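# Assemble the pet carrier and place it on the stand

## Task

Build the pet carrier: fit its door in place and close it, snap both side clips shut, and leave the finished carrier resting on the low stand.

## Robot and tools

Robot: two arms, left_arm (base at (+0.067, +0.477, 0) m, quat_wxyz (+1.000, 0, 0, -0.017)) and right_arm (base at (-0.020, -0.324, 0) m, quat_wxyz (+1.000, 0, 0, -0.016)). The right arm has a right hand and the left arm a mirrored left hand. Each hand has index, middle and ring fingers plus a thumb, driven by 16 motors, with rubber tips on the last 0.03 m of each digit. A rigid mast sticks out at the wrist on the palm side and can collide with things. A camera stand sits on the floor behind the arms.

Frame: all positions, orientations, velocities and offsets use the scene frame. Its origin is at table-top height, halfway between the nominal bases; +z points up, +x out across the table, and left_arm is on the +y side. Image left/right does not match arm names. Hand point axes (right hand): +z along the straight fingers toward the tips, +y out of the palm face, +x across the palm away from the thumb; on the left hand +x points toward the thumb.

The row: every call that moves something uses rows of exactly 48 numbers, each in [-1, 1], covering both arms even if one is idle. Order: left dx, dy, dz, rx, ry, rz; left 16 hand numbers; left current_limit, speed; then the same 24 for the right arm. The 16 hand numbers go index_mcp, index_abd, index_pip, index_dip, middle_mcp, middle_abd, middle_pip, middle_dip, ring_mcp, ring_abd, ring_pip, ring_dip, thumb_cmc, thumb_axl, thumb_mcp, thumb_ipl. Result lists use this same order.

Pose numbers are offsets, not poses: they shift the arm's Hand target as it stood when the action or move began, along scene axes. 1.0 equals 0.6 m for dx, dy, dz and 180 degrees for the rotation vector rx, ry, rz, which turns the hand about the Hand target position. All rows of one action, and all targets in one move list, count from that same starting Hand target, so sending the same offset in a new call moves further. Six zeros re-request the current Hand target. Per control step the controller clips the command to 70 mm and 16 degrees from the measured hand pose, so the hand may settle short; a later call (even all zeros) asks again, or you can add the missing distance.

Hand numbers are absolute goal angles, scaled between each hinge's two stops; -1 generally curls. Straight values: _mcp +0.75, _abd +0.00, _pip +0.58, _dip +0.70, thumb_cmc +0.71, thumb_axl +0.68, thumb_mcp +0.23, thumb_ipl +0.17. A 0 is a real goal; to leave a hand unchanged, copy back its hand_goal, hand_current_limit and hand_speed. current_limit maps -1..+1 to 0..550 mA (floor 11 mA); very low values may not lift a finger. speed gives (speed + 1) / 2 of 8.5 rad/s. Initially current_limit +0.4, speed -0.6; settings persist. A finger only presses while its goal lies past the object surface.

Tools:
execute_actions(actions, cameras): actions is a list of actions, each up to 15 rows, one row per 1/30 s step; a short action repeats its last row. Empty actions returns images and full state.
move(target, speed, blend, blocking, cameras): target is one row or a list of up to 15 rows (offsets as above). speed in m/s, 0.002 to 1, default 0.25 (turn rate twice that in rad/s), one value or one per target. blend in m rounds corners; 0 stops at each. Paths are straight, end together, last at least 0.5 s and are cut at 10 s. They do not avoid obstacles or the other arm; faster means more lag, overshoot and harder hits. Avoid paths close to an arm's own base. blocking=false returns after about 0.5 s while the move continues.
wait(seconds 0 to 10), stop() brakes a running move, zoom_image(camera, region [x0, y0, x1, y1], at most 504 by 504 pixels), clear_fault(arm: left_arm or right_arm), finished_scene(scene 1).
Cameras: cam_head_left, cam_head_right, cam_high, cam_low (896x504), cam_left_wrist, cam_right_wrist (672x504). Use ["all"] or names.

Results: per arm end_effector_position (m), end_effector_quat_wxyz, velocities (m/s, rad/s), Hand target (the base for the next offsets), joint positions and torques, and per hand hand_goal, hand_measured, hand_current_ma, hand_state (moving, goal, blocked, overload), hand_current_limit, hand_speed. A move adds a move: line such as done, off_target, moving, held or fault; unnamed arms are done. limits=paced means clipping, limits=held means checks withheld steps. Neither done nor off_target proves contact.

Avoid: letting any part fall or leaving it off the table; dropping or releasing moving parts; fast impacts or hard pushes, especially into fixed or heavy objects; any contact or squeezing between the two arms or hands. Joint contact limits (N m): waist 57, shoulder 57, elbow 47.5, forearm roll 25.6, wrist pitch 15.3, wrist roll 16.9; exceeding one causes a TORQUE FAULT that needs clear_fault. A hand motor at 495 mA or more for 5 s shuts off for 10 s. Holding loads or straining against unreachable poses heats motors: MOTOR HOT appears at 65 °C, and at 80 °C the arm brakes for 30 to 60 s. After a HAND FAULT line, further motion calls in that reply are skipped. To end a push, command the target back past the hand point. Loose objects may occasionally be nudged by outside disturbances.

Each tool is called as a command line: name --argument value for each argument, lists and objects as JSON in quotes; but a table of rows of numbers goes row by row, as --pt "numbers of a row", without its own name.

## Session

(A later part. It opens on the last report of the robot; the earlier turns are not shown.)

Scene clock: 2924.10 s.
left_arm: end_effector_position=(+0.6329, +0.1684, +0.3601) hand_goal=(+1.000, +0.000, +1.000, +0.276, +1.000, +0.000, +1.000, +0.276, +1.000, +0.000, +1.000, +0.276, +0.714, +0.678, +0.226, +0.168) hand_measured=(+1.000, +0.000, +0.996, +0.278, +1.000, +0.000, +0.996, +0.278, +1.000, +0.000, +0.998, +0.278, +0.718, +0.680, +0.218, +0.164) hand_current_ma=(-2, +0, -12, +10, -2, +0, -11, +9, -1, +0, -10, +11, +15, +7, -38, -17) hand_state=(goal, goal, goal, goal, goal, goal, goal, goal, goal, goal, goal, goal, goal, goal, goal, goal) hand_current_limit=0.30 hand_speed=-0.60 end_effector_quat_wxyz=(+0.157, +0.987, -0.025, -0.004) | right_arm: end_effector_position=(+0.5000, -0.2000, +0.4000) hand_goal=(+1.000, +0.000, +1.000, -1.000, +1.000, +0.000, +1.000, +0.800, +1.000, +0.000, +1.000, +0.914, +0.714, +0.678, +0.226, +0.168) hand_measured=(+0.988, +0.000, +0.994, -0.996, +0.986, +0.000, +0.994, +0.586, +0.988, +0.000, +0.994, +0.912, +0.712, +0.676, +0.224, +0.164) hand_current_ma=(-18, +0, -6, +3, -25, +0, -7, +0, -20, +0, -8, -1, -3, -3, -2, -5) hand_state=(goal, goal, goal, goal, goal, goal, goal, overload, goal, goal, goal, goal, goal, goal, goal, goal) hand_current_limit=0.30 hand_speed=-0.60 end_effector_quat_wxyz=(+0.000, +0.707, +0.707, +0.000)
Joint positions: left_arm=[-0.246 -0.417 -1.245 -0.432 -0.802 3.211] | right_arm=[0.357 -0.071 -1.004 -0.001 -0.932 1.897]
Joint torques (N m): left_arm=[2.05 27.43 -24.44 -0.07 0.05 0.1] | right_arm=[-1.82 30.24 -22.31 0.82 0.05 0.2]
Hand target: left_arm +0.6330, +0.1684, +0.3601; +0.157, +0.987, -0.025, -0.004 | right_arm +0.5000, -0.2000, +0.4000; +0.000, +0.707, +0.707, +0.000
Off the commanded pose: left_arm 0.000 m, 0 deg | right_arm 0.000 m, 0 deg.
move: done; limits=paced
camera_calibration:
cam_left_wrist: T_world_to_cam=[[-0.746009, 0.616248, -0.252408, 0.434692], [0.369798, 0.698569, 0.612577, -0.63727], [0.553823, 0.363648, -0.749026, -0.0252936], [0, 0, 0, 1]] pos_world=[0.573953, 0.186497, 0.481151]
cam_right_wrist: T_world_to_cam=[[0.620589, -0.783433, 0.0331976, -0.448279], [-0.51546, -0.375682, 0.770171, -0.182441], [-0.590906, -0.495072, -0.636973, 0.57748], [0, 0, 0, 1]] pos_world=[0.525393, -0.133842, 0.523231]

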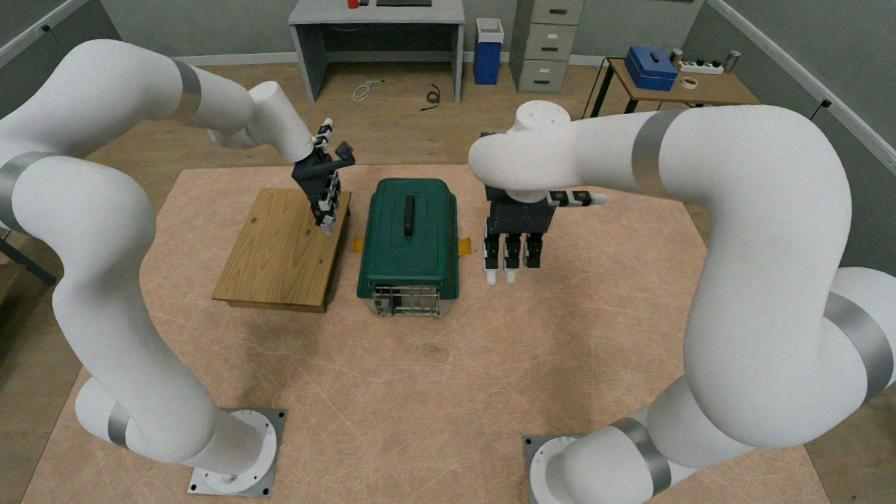

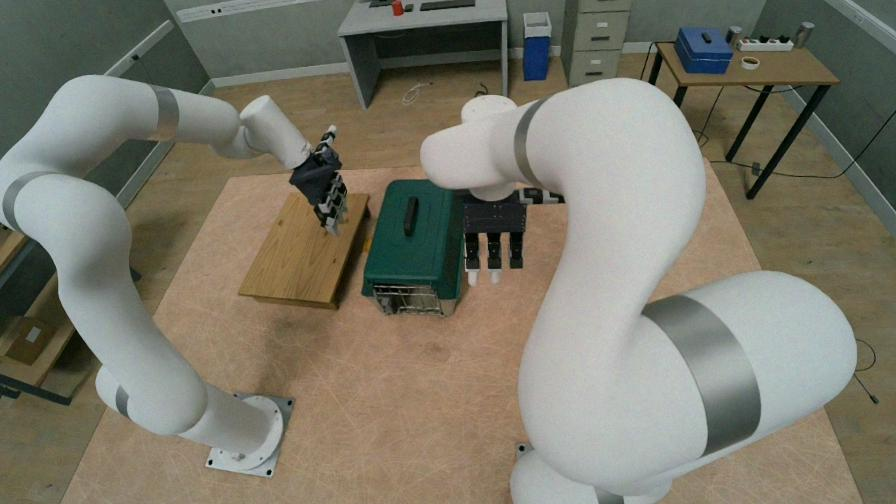

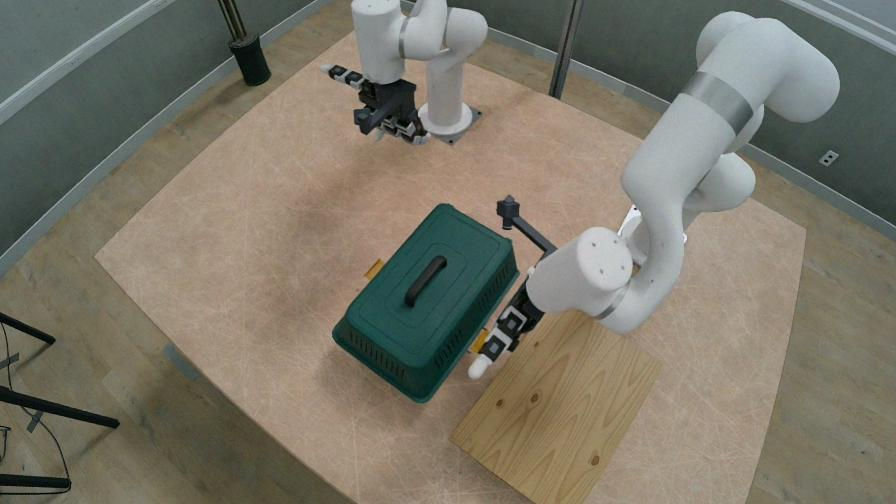

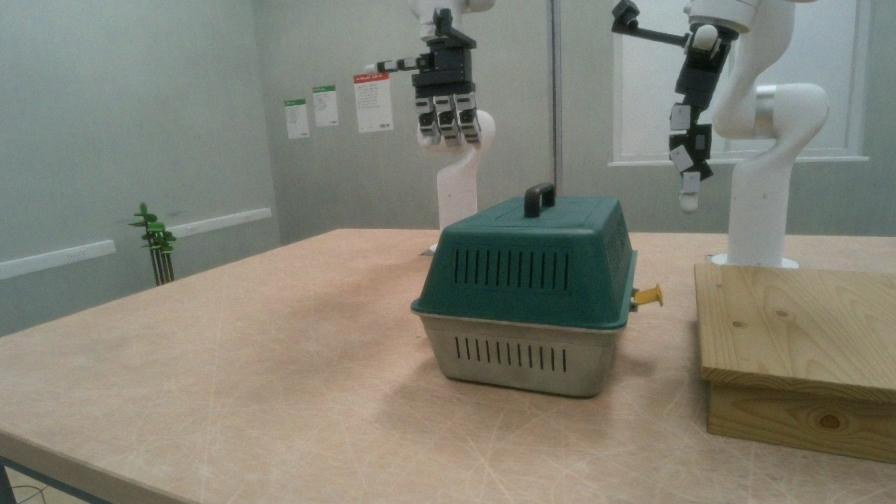

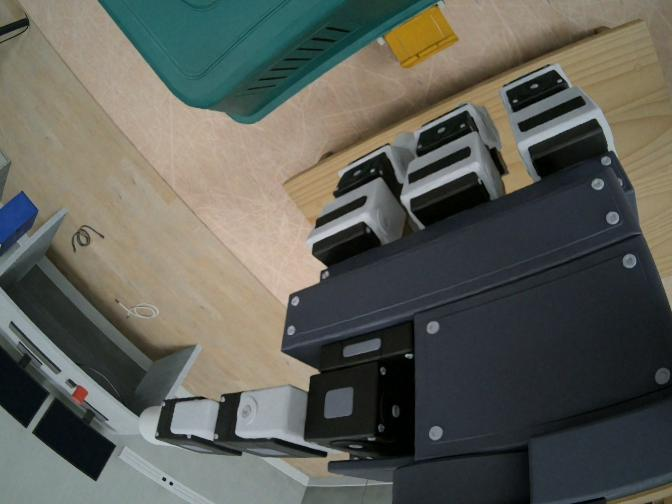

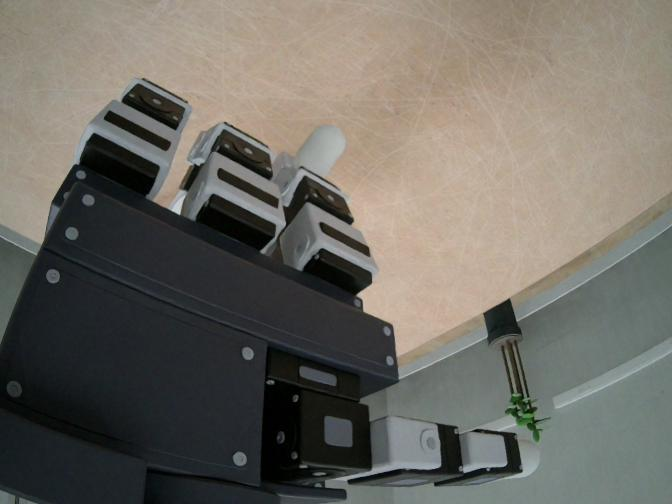

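zoom_image --camera "cam_head_left" --region '[335, 170, 485, 330]'

zoom_image --camera "cam_head_right" --region '[345, 170, 485, 330]'

zoom_image --camera "cam_left_wrist" --region '[360, 0, 500, 100]'

Scaled by 3.150 from the camera's 896x504 image, which has a finer 1280x720 frame.

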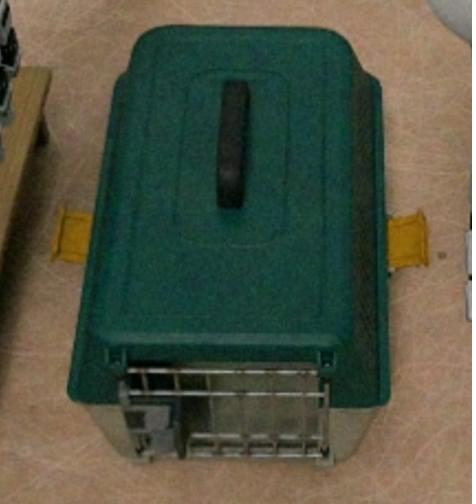

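Scaled by 3.150 from the camera's 896x504 image, which has a finer 1280x720 frame.

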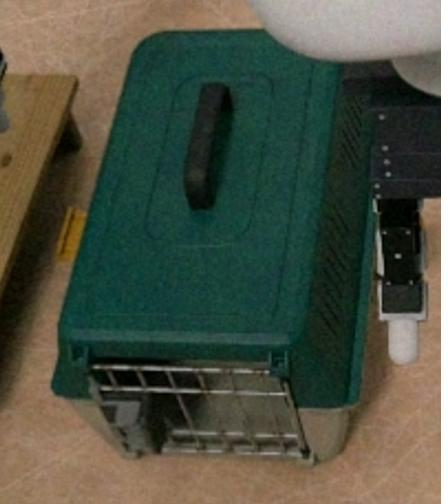

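Scaled by 3.600 from the camera's 672x504 image, which has a finer 960x720 frame.

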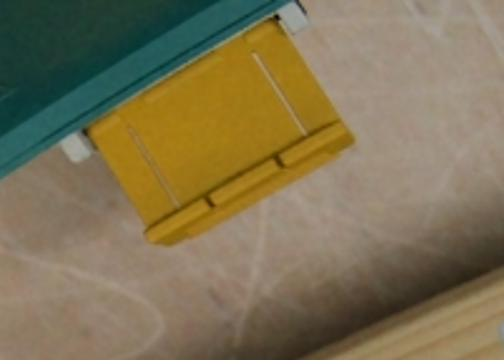

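move --target '[0,0,-0.2,0,0,0,1,0,1,0.275,1,0,1,0.275,1,0,1,0.275,0.714,0.678,0.226,0.168,0.3,-0.6,0.155,0.0833,-0.1667,0.0759,-0.0799,0.4793,1,0,1,-1,1,0,1,0.8,1,0,1,0.913,0.714,0.678,0.226,0.168,0.3,-0.6]' --speed 0.2 --cameras '["all"]'

zoom_image --camera "cam_high" --region '[430, 270, 560, 400]'

zoom_image --camera "cam_low" --region '[600, 180, 740, 330]'

Scene clock: 2953.80 s.
left_arm: end_effector_position=(+0.6330, +0.1684, +0.2401) hand_goal=(+1.000, +0.000, +1.000, +0.276, +1.000, +0.000, +1.000, +0.276, +1.000, +0.000, +1.000, +0.276, +0.714, +0.678, +0.226, +0.168) hand_measured=(+1.000, +0.000, +0.996, +0.278, +1.000, +0.000, +0.996, +0.278, +1.000, +0.000, +0.998, +0.278, +0.718, +0.680, +0.218, +0.164) hand_current_ma=(-2, +0, -12, +10, -2, +0, -11, +9, -1, +0, -10, +11, +15, +7, -38, -17) hand_state=(goal, goal, goal, goal, goal, goal, goal, goal, goal, goal, goal, goal, goal, goal, goal, goal) hand_current_limit=0.30 hand_speed=-0.60 end_effector_quat_wxyz=(+0.157, +0.987, -0.025, -0.004) | right_arm: end_effector_position=(+0.5930, -0.1500, +0.3000) hand_goal=(+1.000, +0.000, +1.000, -1.000, +1.000, +0.000, +1.000, +0.800, +1.000, +0.000, +1.000, +0.914, +0.714, +0.678, +0.226, +0.168) hand_measured=(+0.994, +0.000, +0.996, -0.996, +0.992, +0.000, +0.994, +0.586, +0.994, +0.000, +0.994, +0.912, +0.714, +0.676, +0.224, +0.164) hand_current_ma=(-8, +0, -5, +3, -12, +0, -6, +0, -9, +0, -6, -1, +0, -3, -2, -5) hand_state=(goal, goal, goal, goal, goal, goal, goal, overload, goal, goal, goal, goal, goal, goal, goal, goal) hand_current_limit=0.30 hand_speed=-0.60 end_effector_quat_wxyz=(+0.004, +0.026, +0.987, +0.157)
Joint positions: left_arm=[-0.246 -0.57 -1.164 -0.567 -0.595 3.386] | right_arm=[0.077 -0.509 -1.228 0.472 -0.745 -0.257]
Joint torques (N m): left_arm=[0.42 29.04 -20.23 -0.49 0.23 0.17] | right_arm=[-1.09 47.35 -22.66 1 -0.14 -0.13]
Hand target: left_arm +0.6330, +0.1684, +0.2401; +0.157, +0.987, -0.025, -0.004 | right_arm +0.5930, -0.1500, +0.3000; +0.004, +0.026, +0.987, +0.157
Off the commanded pose: left_arm 0.000 m, 0 deg | right_arm 0.000 m, 0 deg.
move: done
camera_calibration:
cam_left_wrist: T_world_to_cam=[[-0.746112, 0.616147, -0.25235, 0.404534], [0.369726, 0.698603, 0.612583, -0.563765], [0.553733, 0.363755, -0.749041, -0.115195], [0, 0, 0, 1]] pos_world=[0.574053, 0.186498, 0.361151]
cam_right_wrist: T_world_to_cam=[[0.81218, 0.538957, 0.223358, -0.435891], [0.337729, -0.746521, 0.573277, -0.541224], [0.475713, -0.390169, -0.788331, 0.022167], [0, 0, 0, 1]] pos_world=[0.526264, -0.16046, 0.425106]

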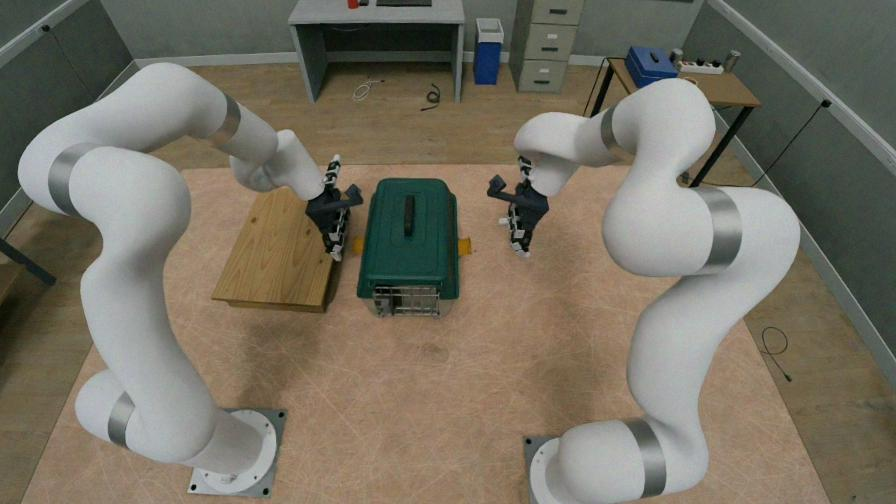

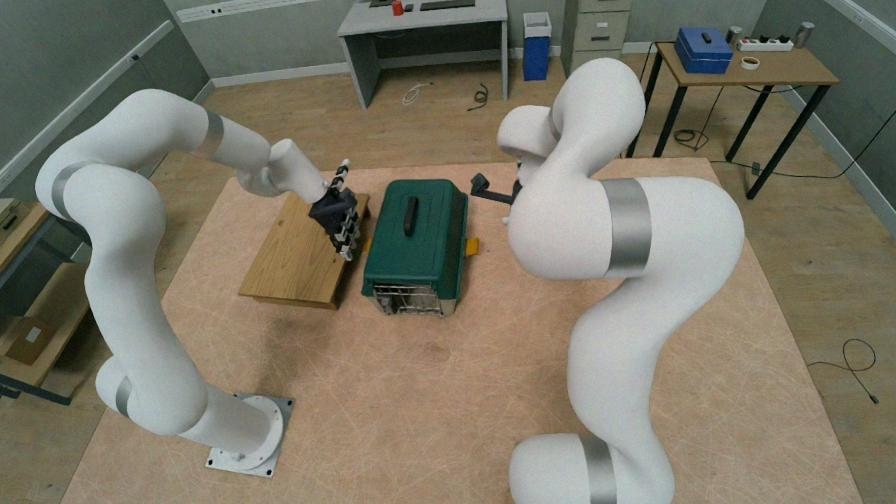

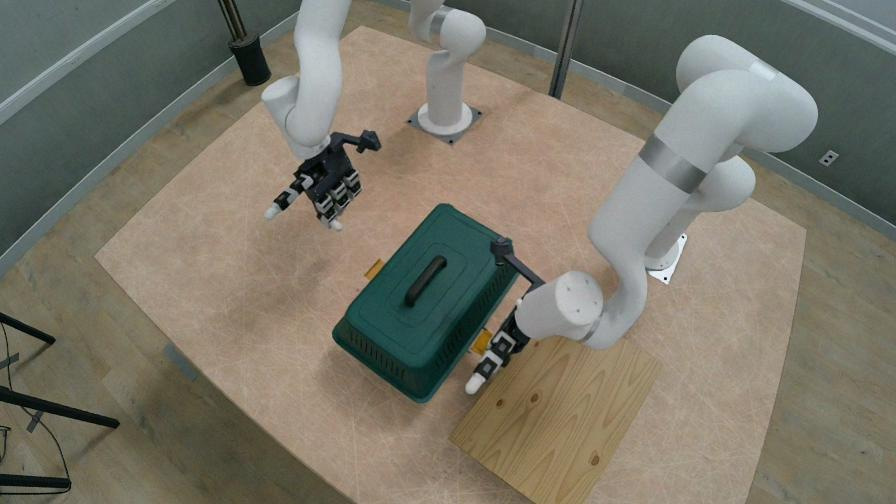

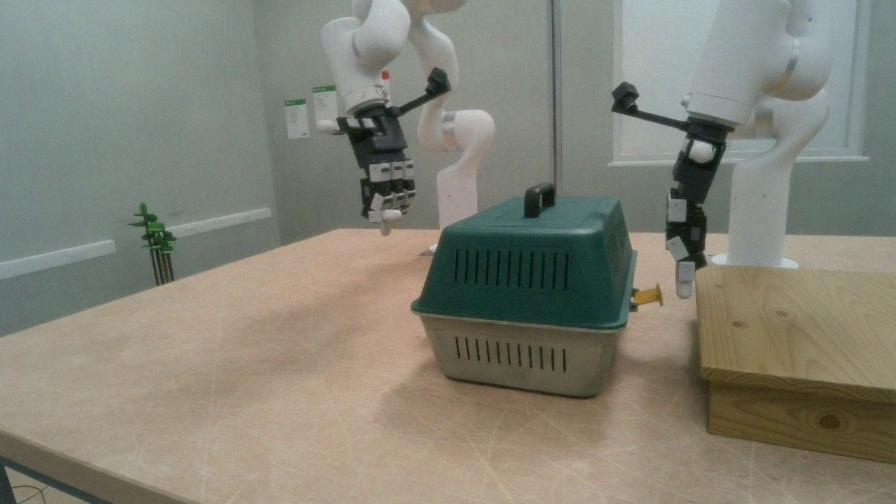

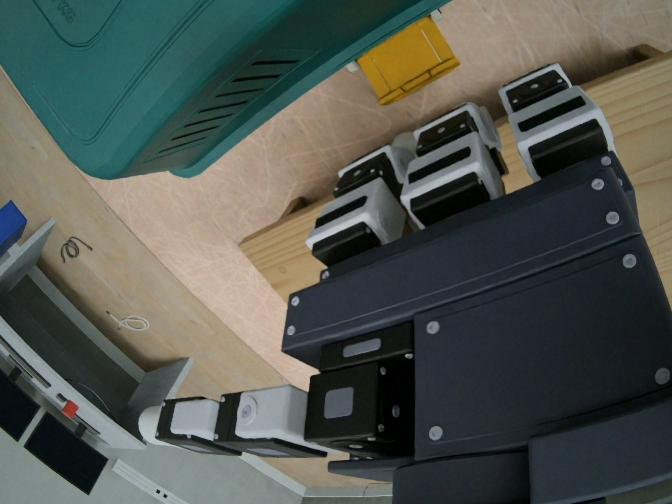

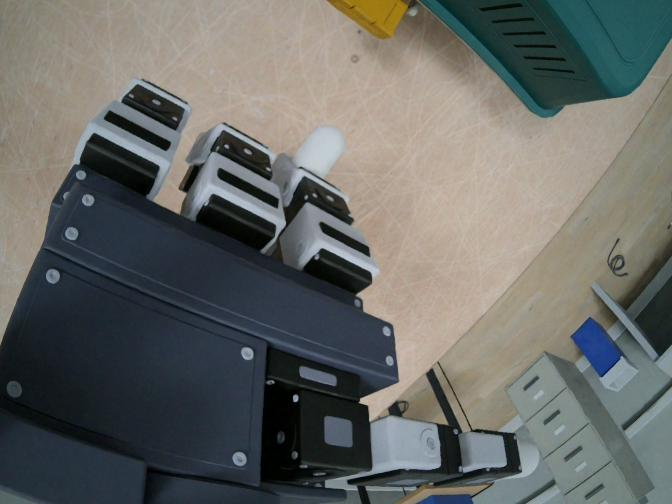

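Scaled by 3.877 from the camera's 896x504 image, which has a finer 1280x720 frame.

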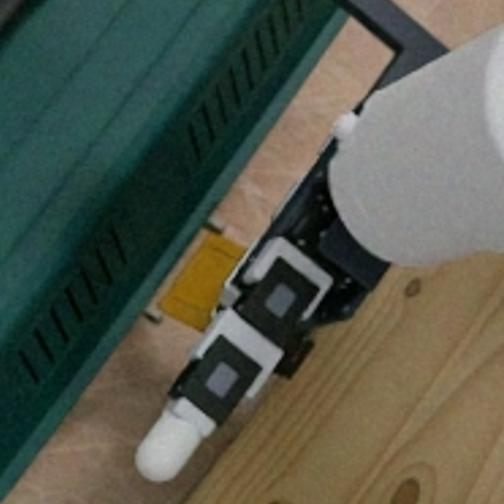

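Scaled by 3.360 from the camera's 896x504 image, which has a finer 1280x720 frame.

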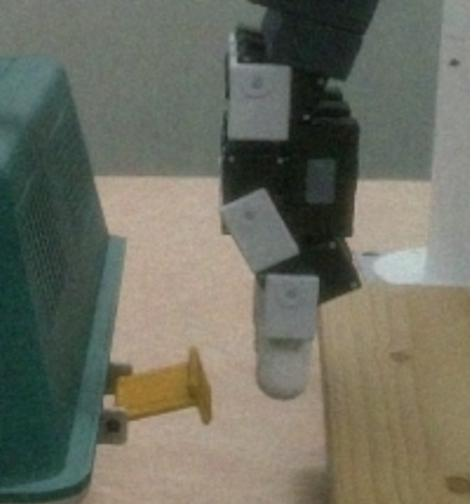

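zoom_image --camera "cam_right_wrist" --region '[310, 0, 450, 100]'

zoom_image --camera "cam_left_wrist" --region '[330, 0, 490, 120]'

Scaled by 3.600 from the camera's 672x504 image, which has a finer 960x720 frame.

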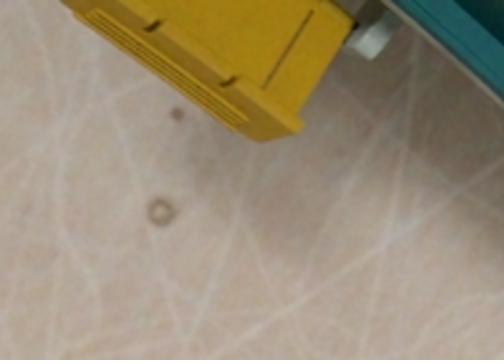

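Scaled by 3.150 from the camera's 672x504 image, which has a finer 960x720 frame.

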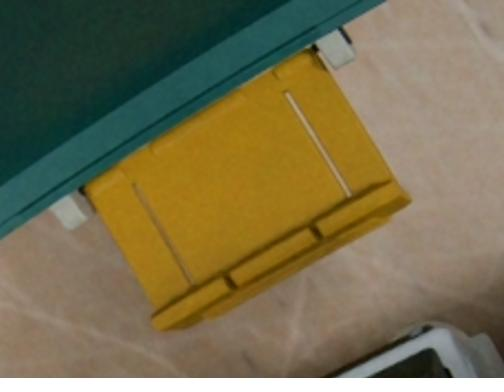

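move --target '[-0.0383,0.0193,0,0,0,0,1,0,0.58,0.70,1,0,0.58,0.70,1,0,0.58,0.70,0.714,0.678,0.226,0.168,0.3,-0.6,0,0.0333,-0.2372,0,0,0,1,0,1,-1,1,0,1,0.8,1,0,1,0.913,0.714,0.678,0.226,0.168,0.3,-0.6]' --speed 0.1 --cameras '["cam_high","cam_low","cam_head_left","cam_right_wrist","cam_left_wrist"]'

zoom_image --camera "cam_low" --region '[600, 180, 740, 330]'

zoom_image --camera "cam_low" --region '[340, 160, 480, 340]'

zoom_image --camera "cam_high" --region '[290, 210, 400, 310]'

zoom_image --camera "cam_high" --region '[430, 270, 560, 400]'

Scene clock: 3047.87 s.
left_arm: end_effector_position=(+0.6100, +0.1800, +0.2401) hand_goal=(+1.000, +0.000, +0.580, +0.700, +1.000, +0.000, +0.580, +0.700, +1.000, +0.000, +0.580, +0.700, +0.714, +0.678, +0.226, +0.168) hand_measured=(+1.000, +0.000, +0.582, +0.698, +1.000, +0.000, +0.582, +0.698, +1.000, +0.000, +0.582, +0.698, +0.718, +0.680, +0.218, +0.164) hand_current_ma=(-2, +0, +9, -11, -2, +0, +9, -9, -1, +0, +8, -11, +15, +7, -38, -17) hand_state=(goal, goal, goal, goal, goal, goal, goal, goal, goal, goal, goal, goal, goal, goal, goal, goal) hand_current_limit=0.30 hand_speed=-0.60 end_effector_quat_wxyz=(+0.157, +0.987, -0.025, -0.004) | right_arm: end_effector_position=(+0.5930, -0.1300, +0.1577) hand_goal=(+1.000, +0.000, +1.000, -1.000, +1.000, +0.000, +1.000, +0.800, +1.000, +0.000, +1.000, +0.914, +0.714, +0.678, +0.226, +0.168) hand_measured=(+0.994, +0.000, +0.996, -0.996, +0.992, +0.000, +0.996, +0.586, +0.994, +0.000, +0.994, +0.912, +0.714, +0.676, +0.224, +0.164) hand_current_ma=(-7, +0, -5, +3, -10, +0, -5, +0, -8, +0, -6, -1, +0, -3, -3, -5) hand_state=(goal, goal, goal, goal, goal, goal, goal, overload, goal, goal, goal, goal, goal, goal, goal, goal) hand_current_limit=0.30 hand_speed=-0.60 end_effector_quat_wxyz=(+0.004, +0.026, +0.987, +0.157)
Joint positions: left_arm=[-0.238 -0.519 -1.083 -0.59 -0.574 3.422] | right_arm=[0.111 -0.73 -1.194 0.669 -0.518 -0.464]
Joint torques (N m): left_arm=[1.48 29.94 -19.9 -0.33 0.17 0.16] | right_arm=[1.75 51.75 -20.25 0.23 0.08 -0.39]
Hand target: left_arm +0.6100, +0.1800, +0.2401; +0.157, +0.987, -0.025, -0.004 | right_arm +0.5930, -0.1300, +0.1577; +0.004, +0.026, +0.987, +0.157
Off the commanded pose: left_arm 0.000 m, 0 deg | right_arm 0.000 m, 0 deg.
move: done
camera_calibration:
cam_left_wrist: T_world_to_cam=[[-0.746112, 0.616147, -0.25235, 0.380226], [0.369726, 0.698603, 0.612583, -0.563365], [0.553733, 0.363755, -0.749041, -0.106679], [0, 0, 0, 1]] pos_world=[0.551053, 0.198098, 0.361151]
cam_right_wrist: T_world_to_cam=[[0.812206, 0.538936, 0.223316, -0.414868], [0.337693, -0.746491, 0.573336, -0.444653], [0.475694, -0.390254, -0.7883, -0.0822987], [0, 0, 0, 1]] pos_world=[0.526264, -0.140459, 0.282706]
Images, in order (width x height): cam_head_left 896x504, cam_high 896x504, cam_low 896x504, cam_left_wrist 672x504, cam_right_wrist 672x504.

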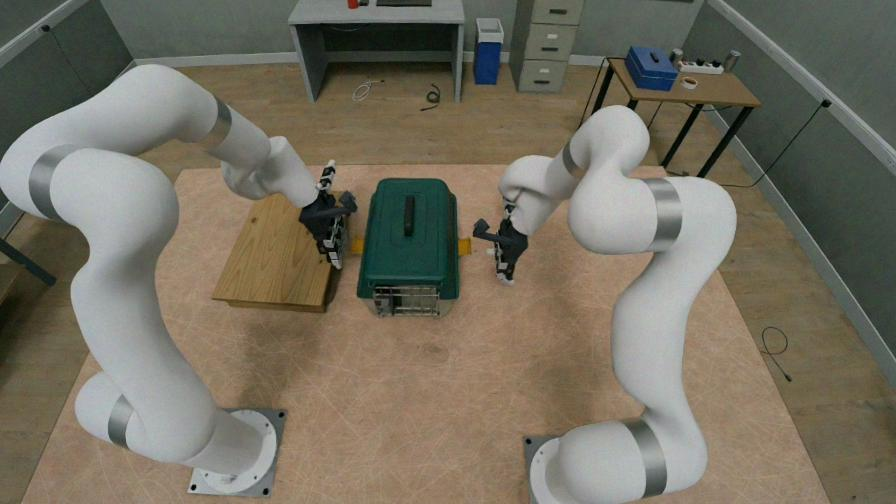

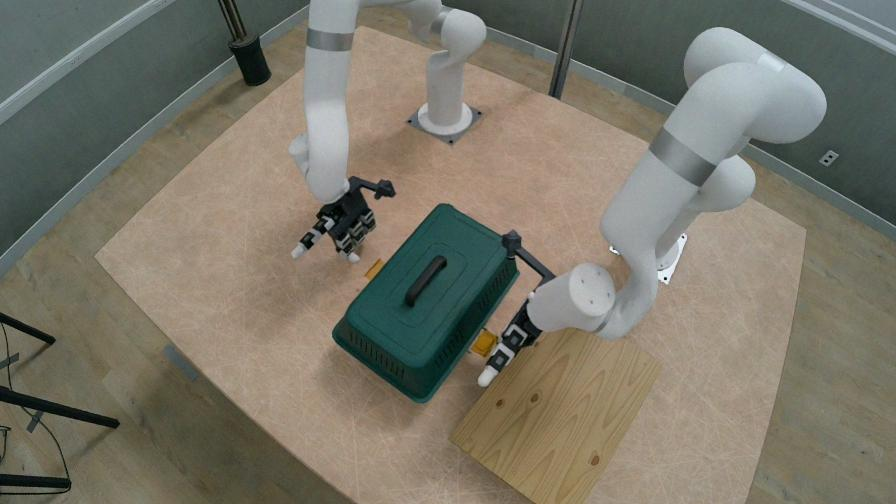

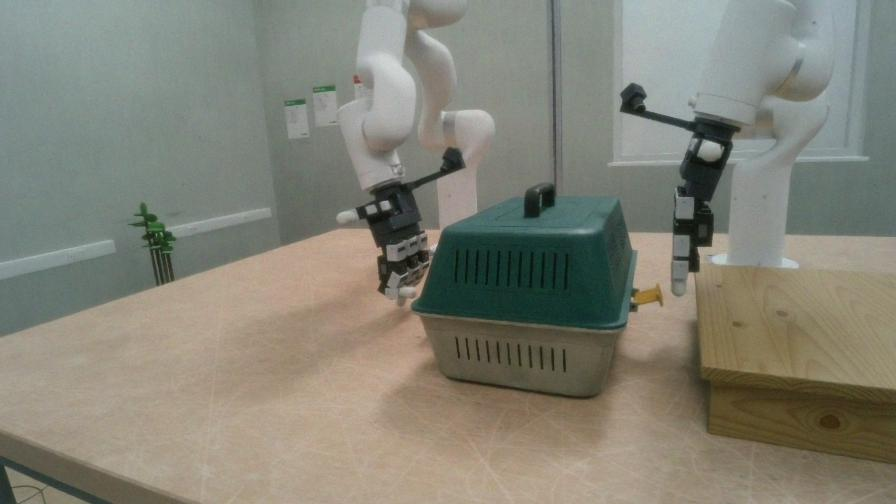

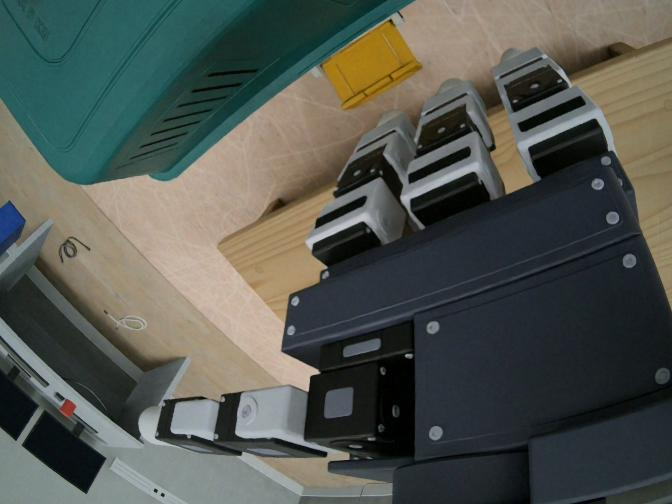

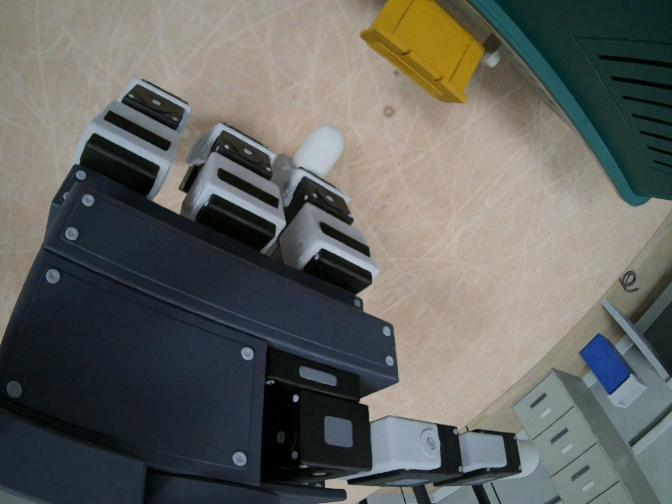

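Scaled by 3.360 from the camera's 896x504 image, which has a finer 1280x720 frame.

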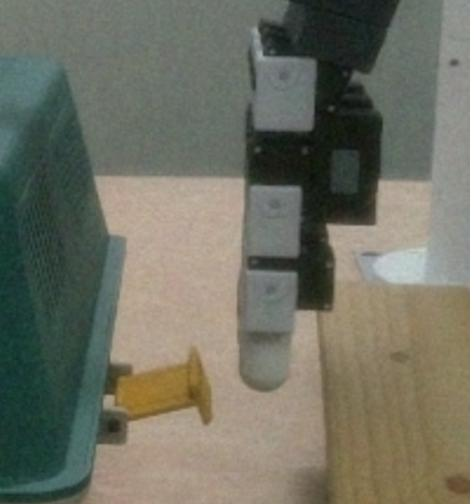

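Scaled by 2.800 from the camera's 896x504 image, which has a finer 1280x720 frame.

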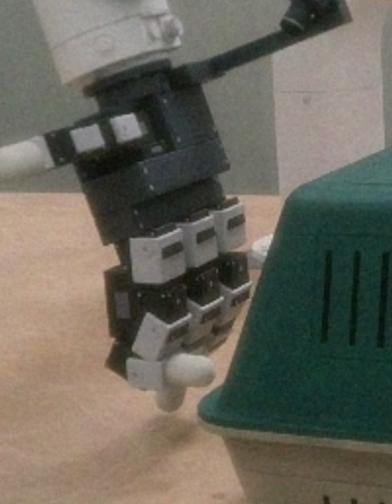

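Scaled by 4.582 from the camera's 896x504 image, which has a finer 1280x720 frame.

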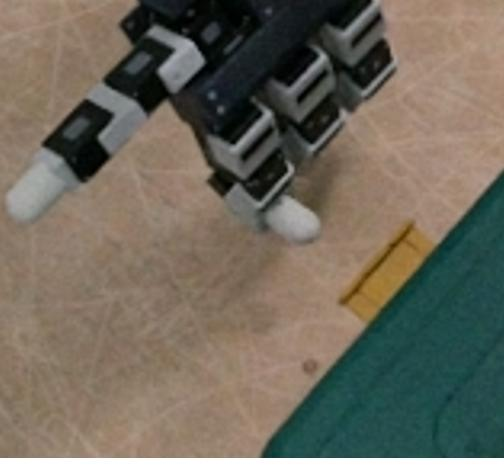

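Scaled by 3.877 from the camera's 896x504 image, which has a finer 1280x720 frame.

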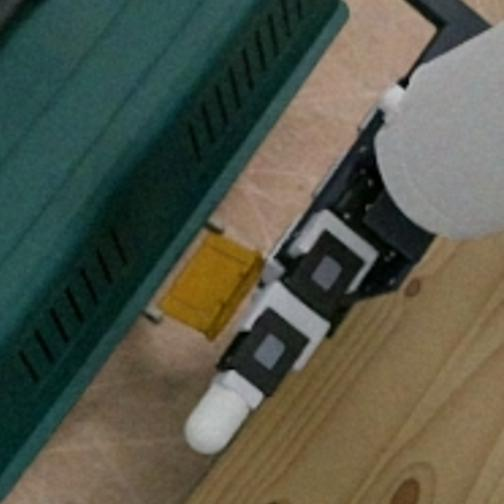

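move --target '[0,-0.0033,-0.0718,0,0,0,1,0,0.58,0.70,1,0,0.58,0.70,1,0,0.58,0.70,0.714,0.678,0.226,0.168,0.3,-0.6,0.005,0.1227,0,0,0,0,1,0,1,-1,1,0,1,0.8,1,0,1,0.913,0.714,0.678,0.226,0.168,0.3,-0.6]' --speed 0.05 --cameras '["cam_high","cam_low","cam_head_left","cam_right_wrist","cam_left_wrist"]'

zoom_image --camera "cam_low" --region '[600, 180, 740, 330]'

zoom_image --camera "cam_high" --region '[330, 210, 420, 300]'

zoom_image --camera "cam_high" --region '[450, 290, 550, 390]'

zoom_image --camera "cam_right_wrist" --region '[260, 40, 500, 240]'

Scene clock: 3110.83 s.
left_arm: end_effector_position=(+0.6100, +0.1780, +0.1970) hand_goal=(+1.000, +0.000, +0.580, +0.700, +1.000, +0.000, +0.580, +0.700, +1.000, +0.000, +0.580, +0.700, +0.714, +0.678, +0.226, +0.168) hand_measured=(+1.000, +0.000, +0.582, +0.698, +1.000, +0.000, +0.582, +0.698, +1.000, +0.000, +0.582, +0.698, +0.718, +0.680, +0.218, +0.164) hand_current_ma=(-2, +0, +9, -11, -2, +0, +8, -9, -1, +0, +8, -11, +15, +7, -38, -17) hand_state=(goal, goal, goal, goal, goal, goal, goal, goal, goal, goal, goal, goal, goal, goal, goal, goal) hand_current_limit=0.30 hand_speed=-0.60 end_effector_quat_wxyz=(+0.157, +0.987, -0.025, -0.004) | right_arm: end_effector_position=(+0.5960, -0.0564, +0.1577) hand_goal=(+1.000, +0.000, +1.000, -1.000, +1.000, +0.000, +1.000, +0.800, +1.000, +0.000, +1.000, +0.914, +0.714, +0.678, +0.226, +0.168) hand_measured=(+1.000, +0.000, +0.996, -0.996, +0.992, +0.000, +0.996, +0.586, +0.994, +0.000, +0.994, +0.912, +0.714, +0.676, +0.224, +0.164) hand_current_ma=(+0, +0, -4, +3, -10, +0, -5, +0, -8, +0, -6, -1, +0, -3, -3, -5) hand_state=(goal, goal, goal, goal, goal, goal, goal, overload, goal, goal, goal, goal, goal, goal, goal, goal) hand_current_limit=0.30 hand_speed=-0.60 end_effector_quat_wxyz=(+0.004, +0.026, +0.987, +0.157)
Joint positions: left_arm=[-0.241 -0.592 -1.075 -0.671 -0.507 3.512] | right_arm=[0.234 -0.755 -1.238 0.677 -0.499 -0.348]
Joint torques (N m): left_arm=[-1.21 28.04 -18.78 -0.67 0.17 0.22] | right_arm=[0.65 56.09 -20.45 0.4 -0.09 -0.09]
Hand target: left_arm +0.6100, +0.1780, +0.1970; +0.157, +0.987, -0.025, -0.004 | right_arm +0.5960, -0.0564, +0.1577; +0.004, +0.026, +0.987, +0.157
Off the commanded pose: left_arm 0.000 m, 0 deg | right_arm 0.000 m, 0 deg.
move: done
camera_calibration:
cam_left_wrist: T_world_to_cam=[[-0.746112, 0.616147, -0.25235, 0.370582], [0.369726, 0.698603, 0.612583, -0.535565], [0.553733, 0.363755, -0.749041, -0.138235], [0, 0, 0, 1]] pos_world=[0.551053, 0.196098, 0.318051]
cam_right_wrist: T_world_to_cam=[[0.81229, 0.538803, 0.223328, -0.457028], [0.3376, -0.746578, 0.573278, -0.390664], [0.475616, -0.390273, -0.788338, -0.0549514], [0, 0, 0, 1]] pos_world=[0.529264, -0.0668588, 0.282706]
Images, in order (width x height): cam_head_left 896x504, cam_high 896x504, cam_low 896x504, cam_left_wrist 672x504, cam_right_wrist 672x504.

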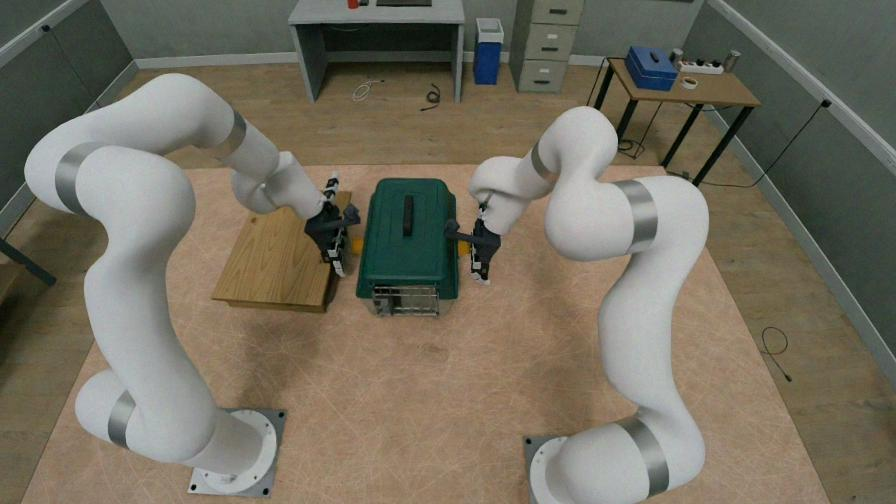

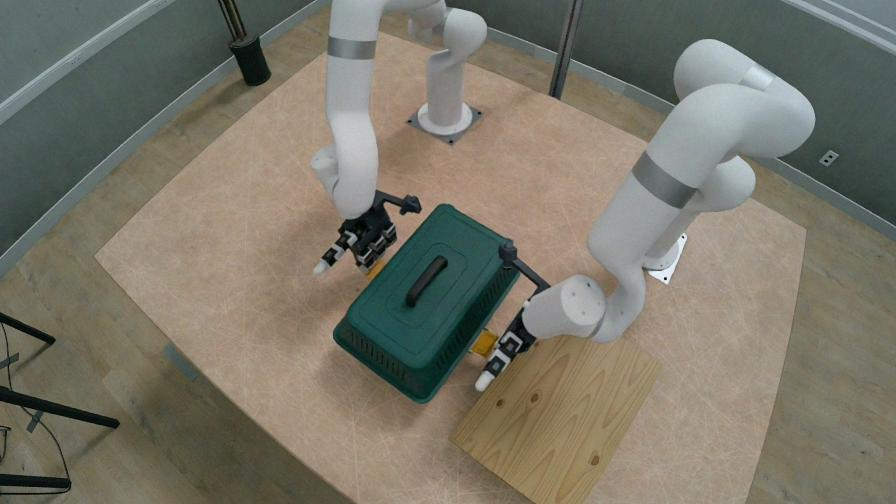

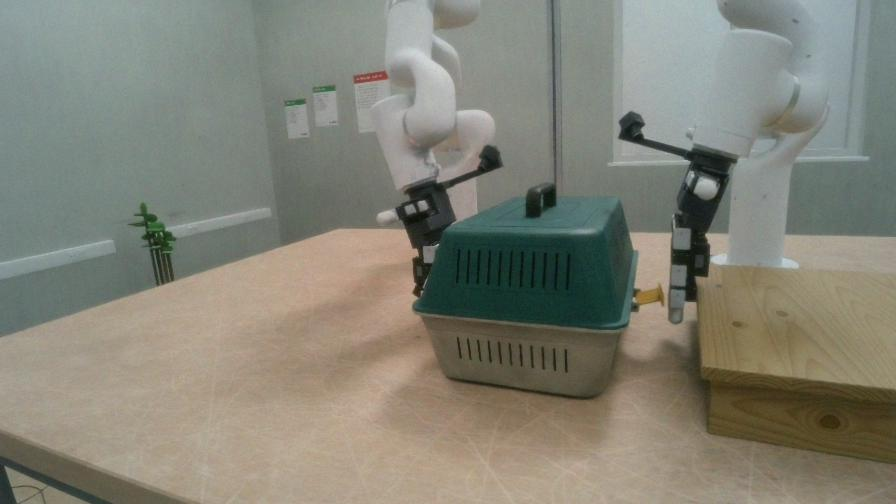

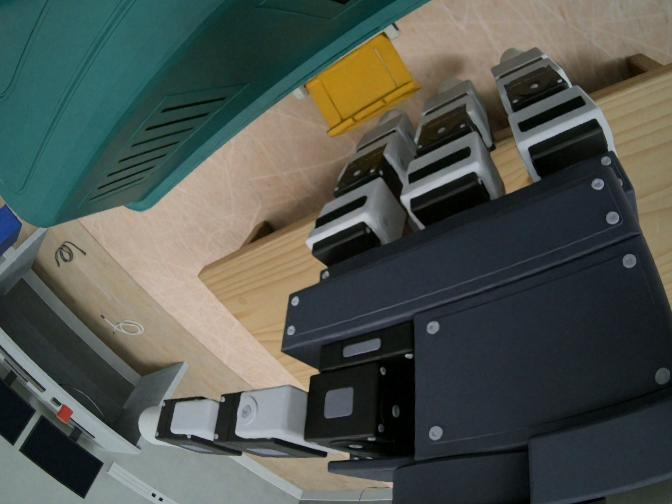

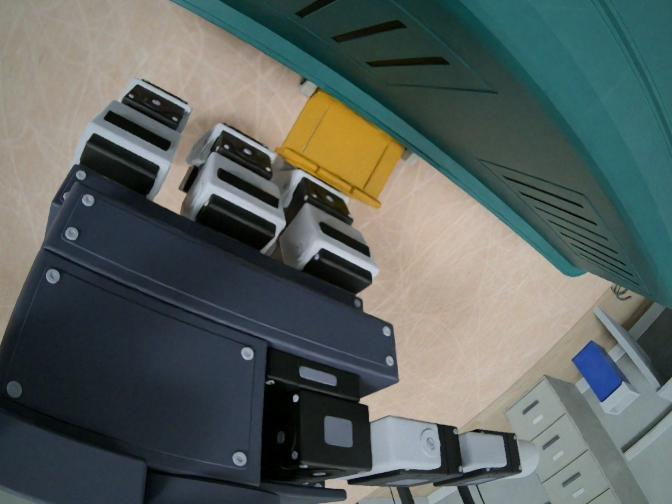

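Scaled by 3.360 from the camera's 896x504 image, which has a finer 1280x720 frame.

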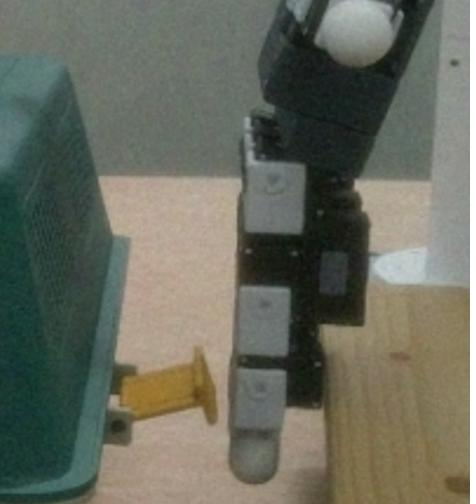

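Scaled by 5.600 from the camera's 896x504 image, which has a finer 1280x720 frame.

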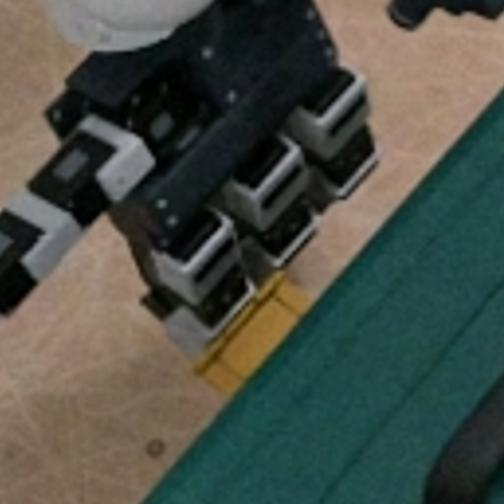

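Scaled by 5.040 from the camera's 896x504 image, which has a finer 1280x720 frame.

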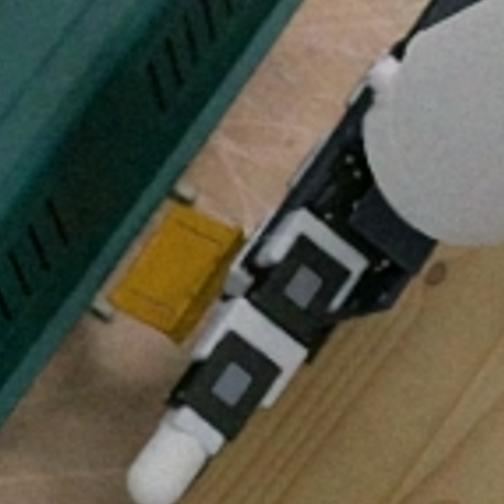

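Scaled by 2.100 from the camera's 672x504 image, which has a finer 960x720 frame.

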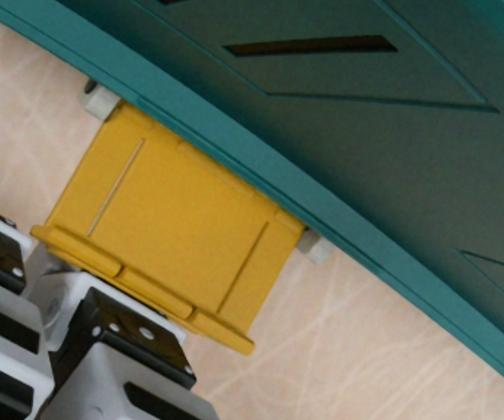

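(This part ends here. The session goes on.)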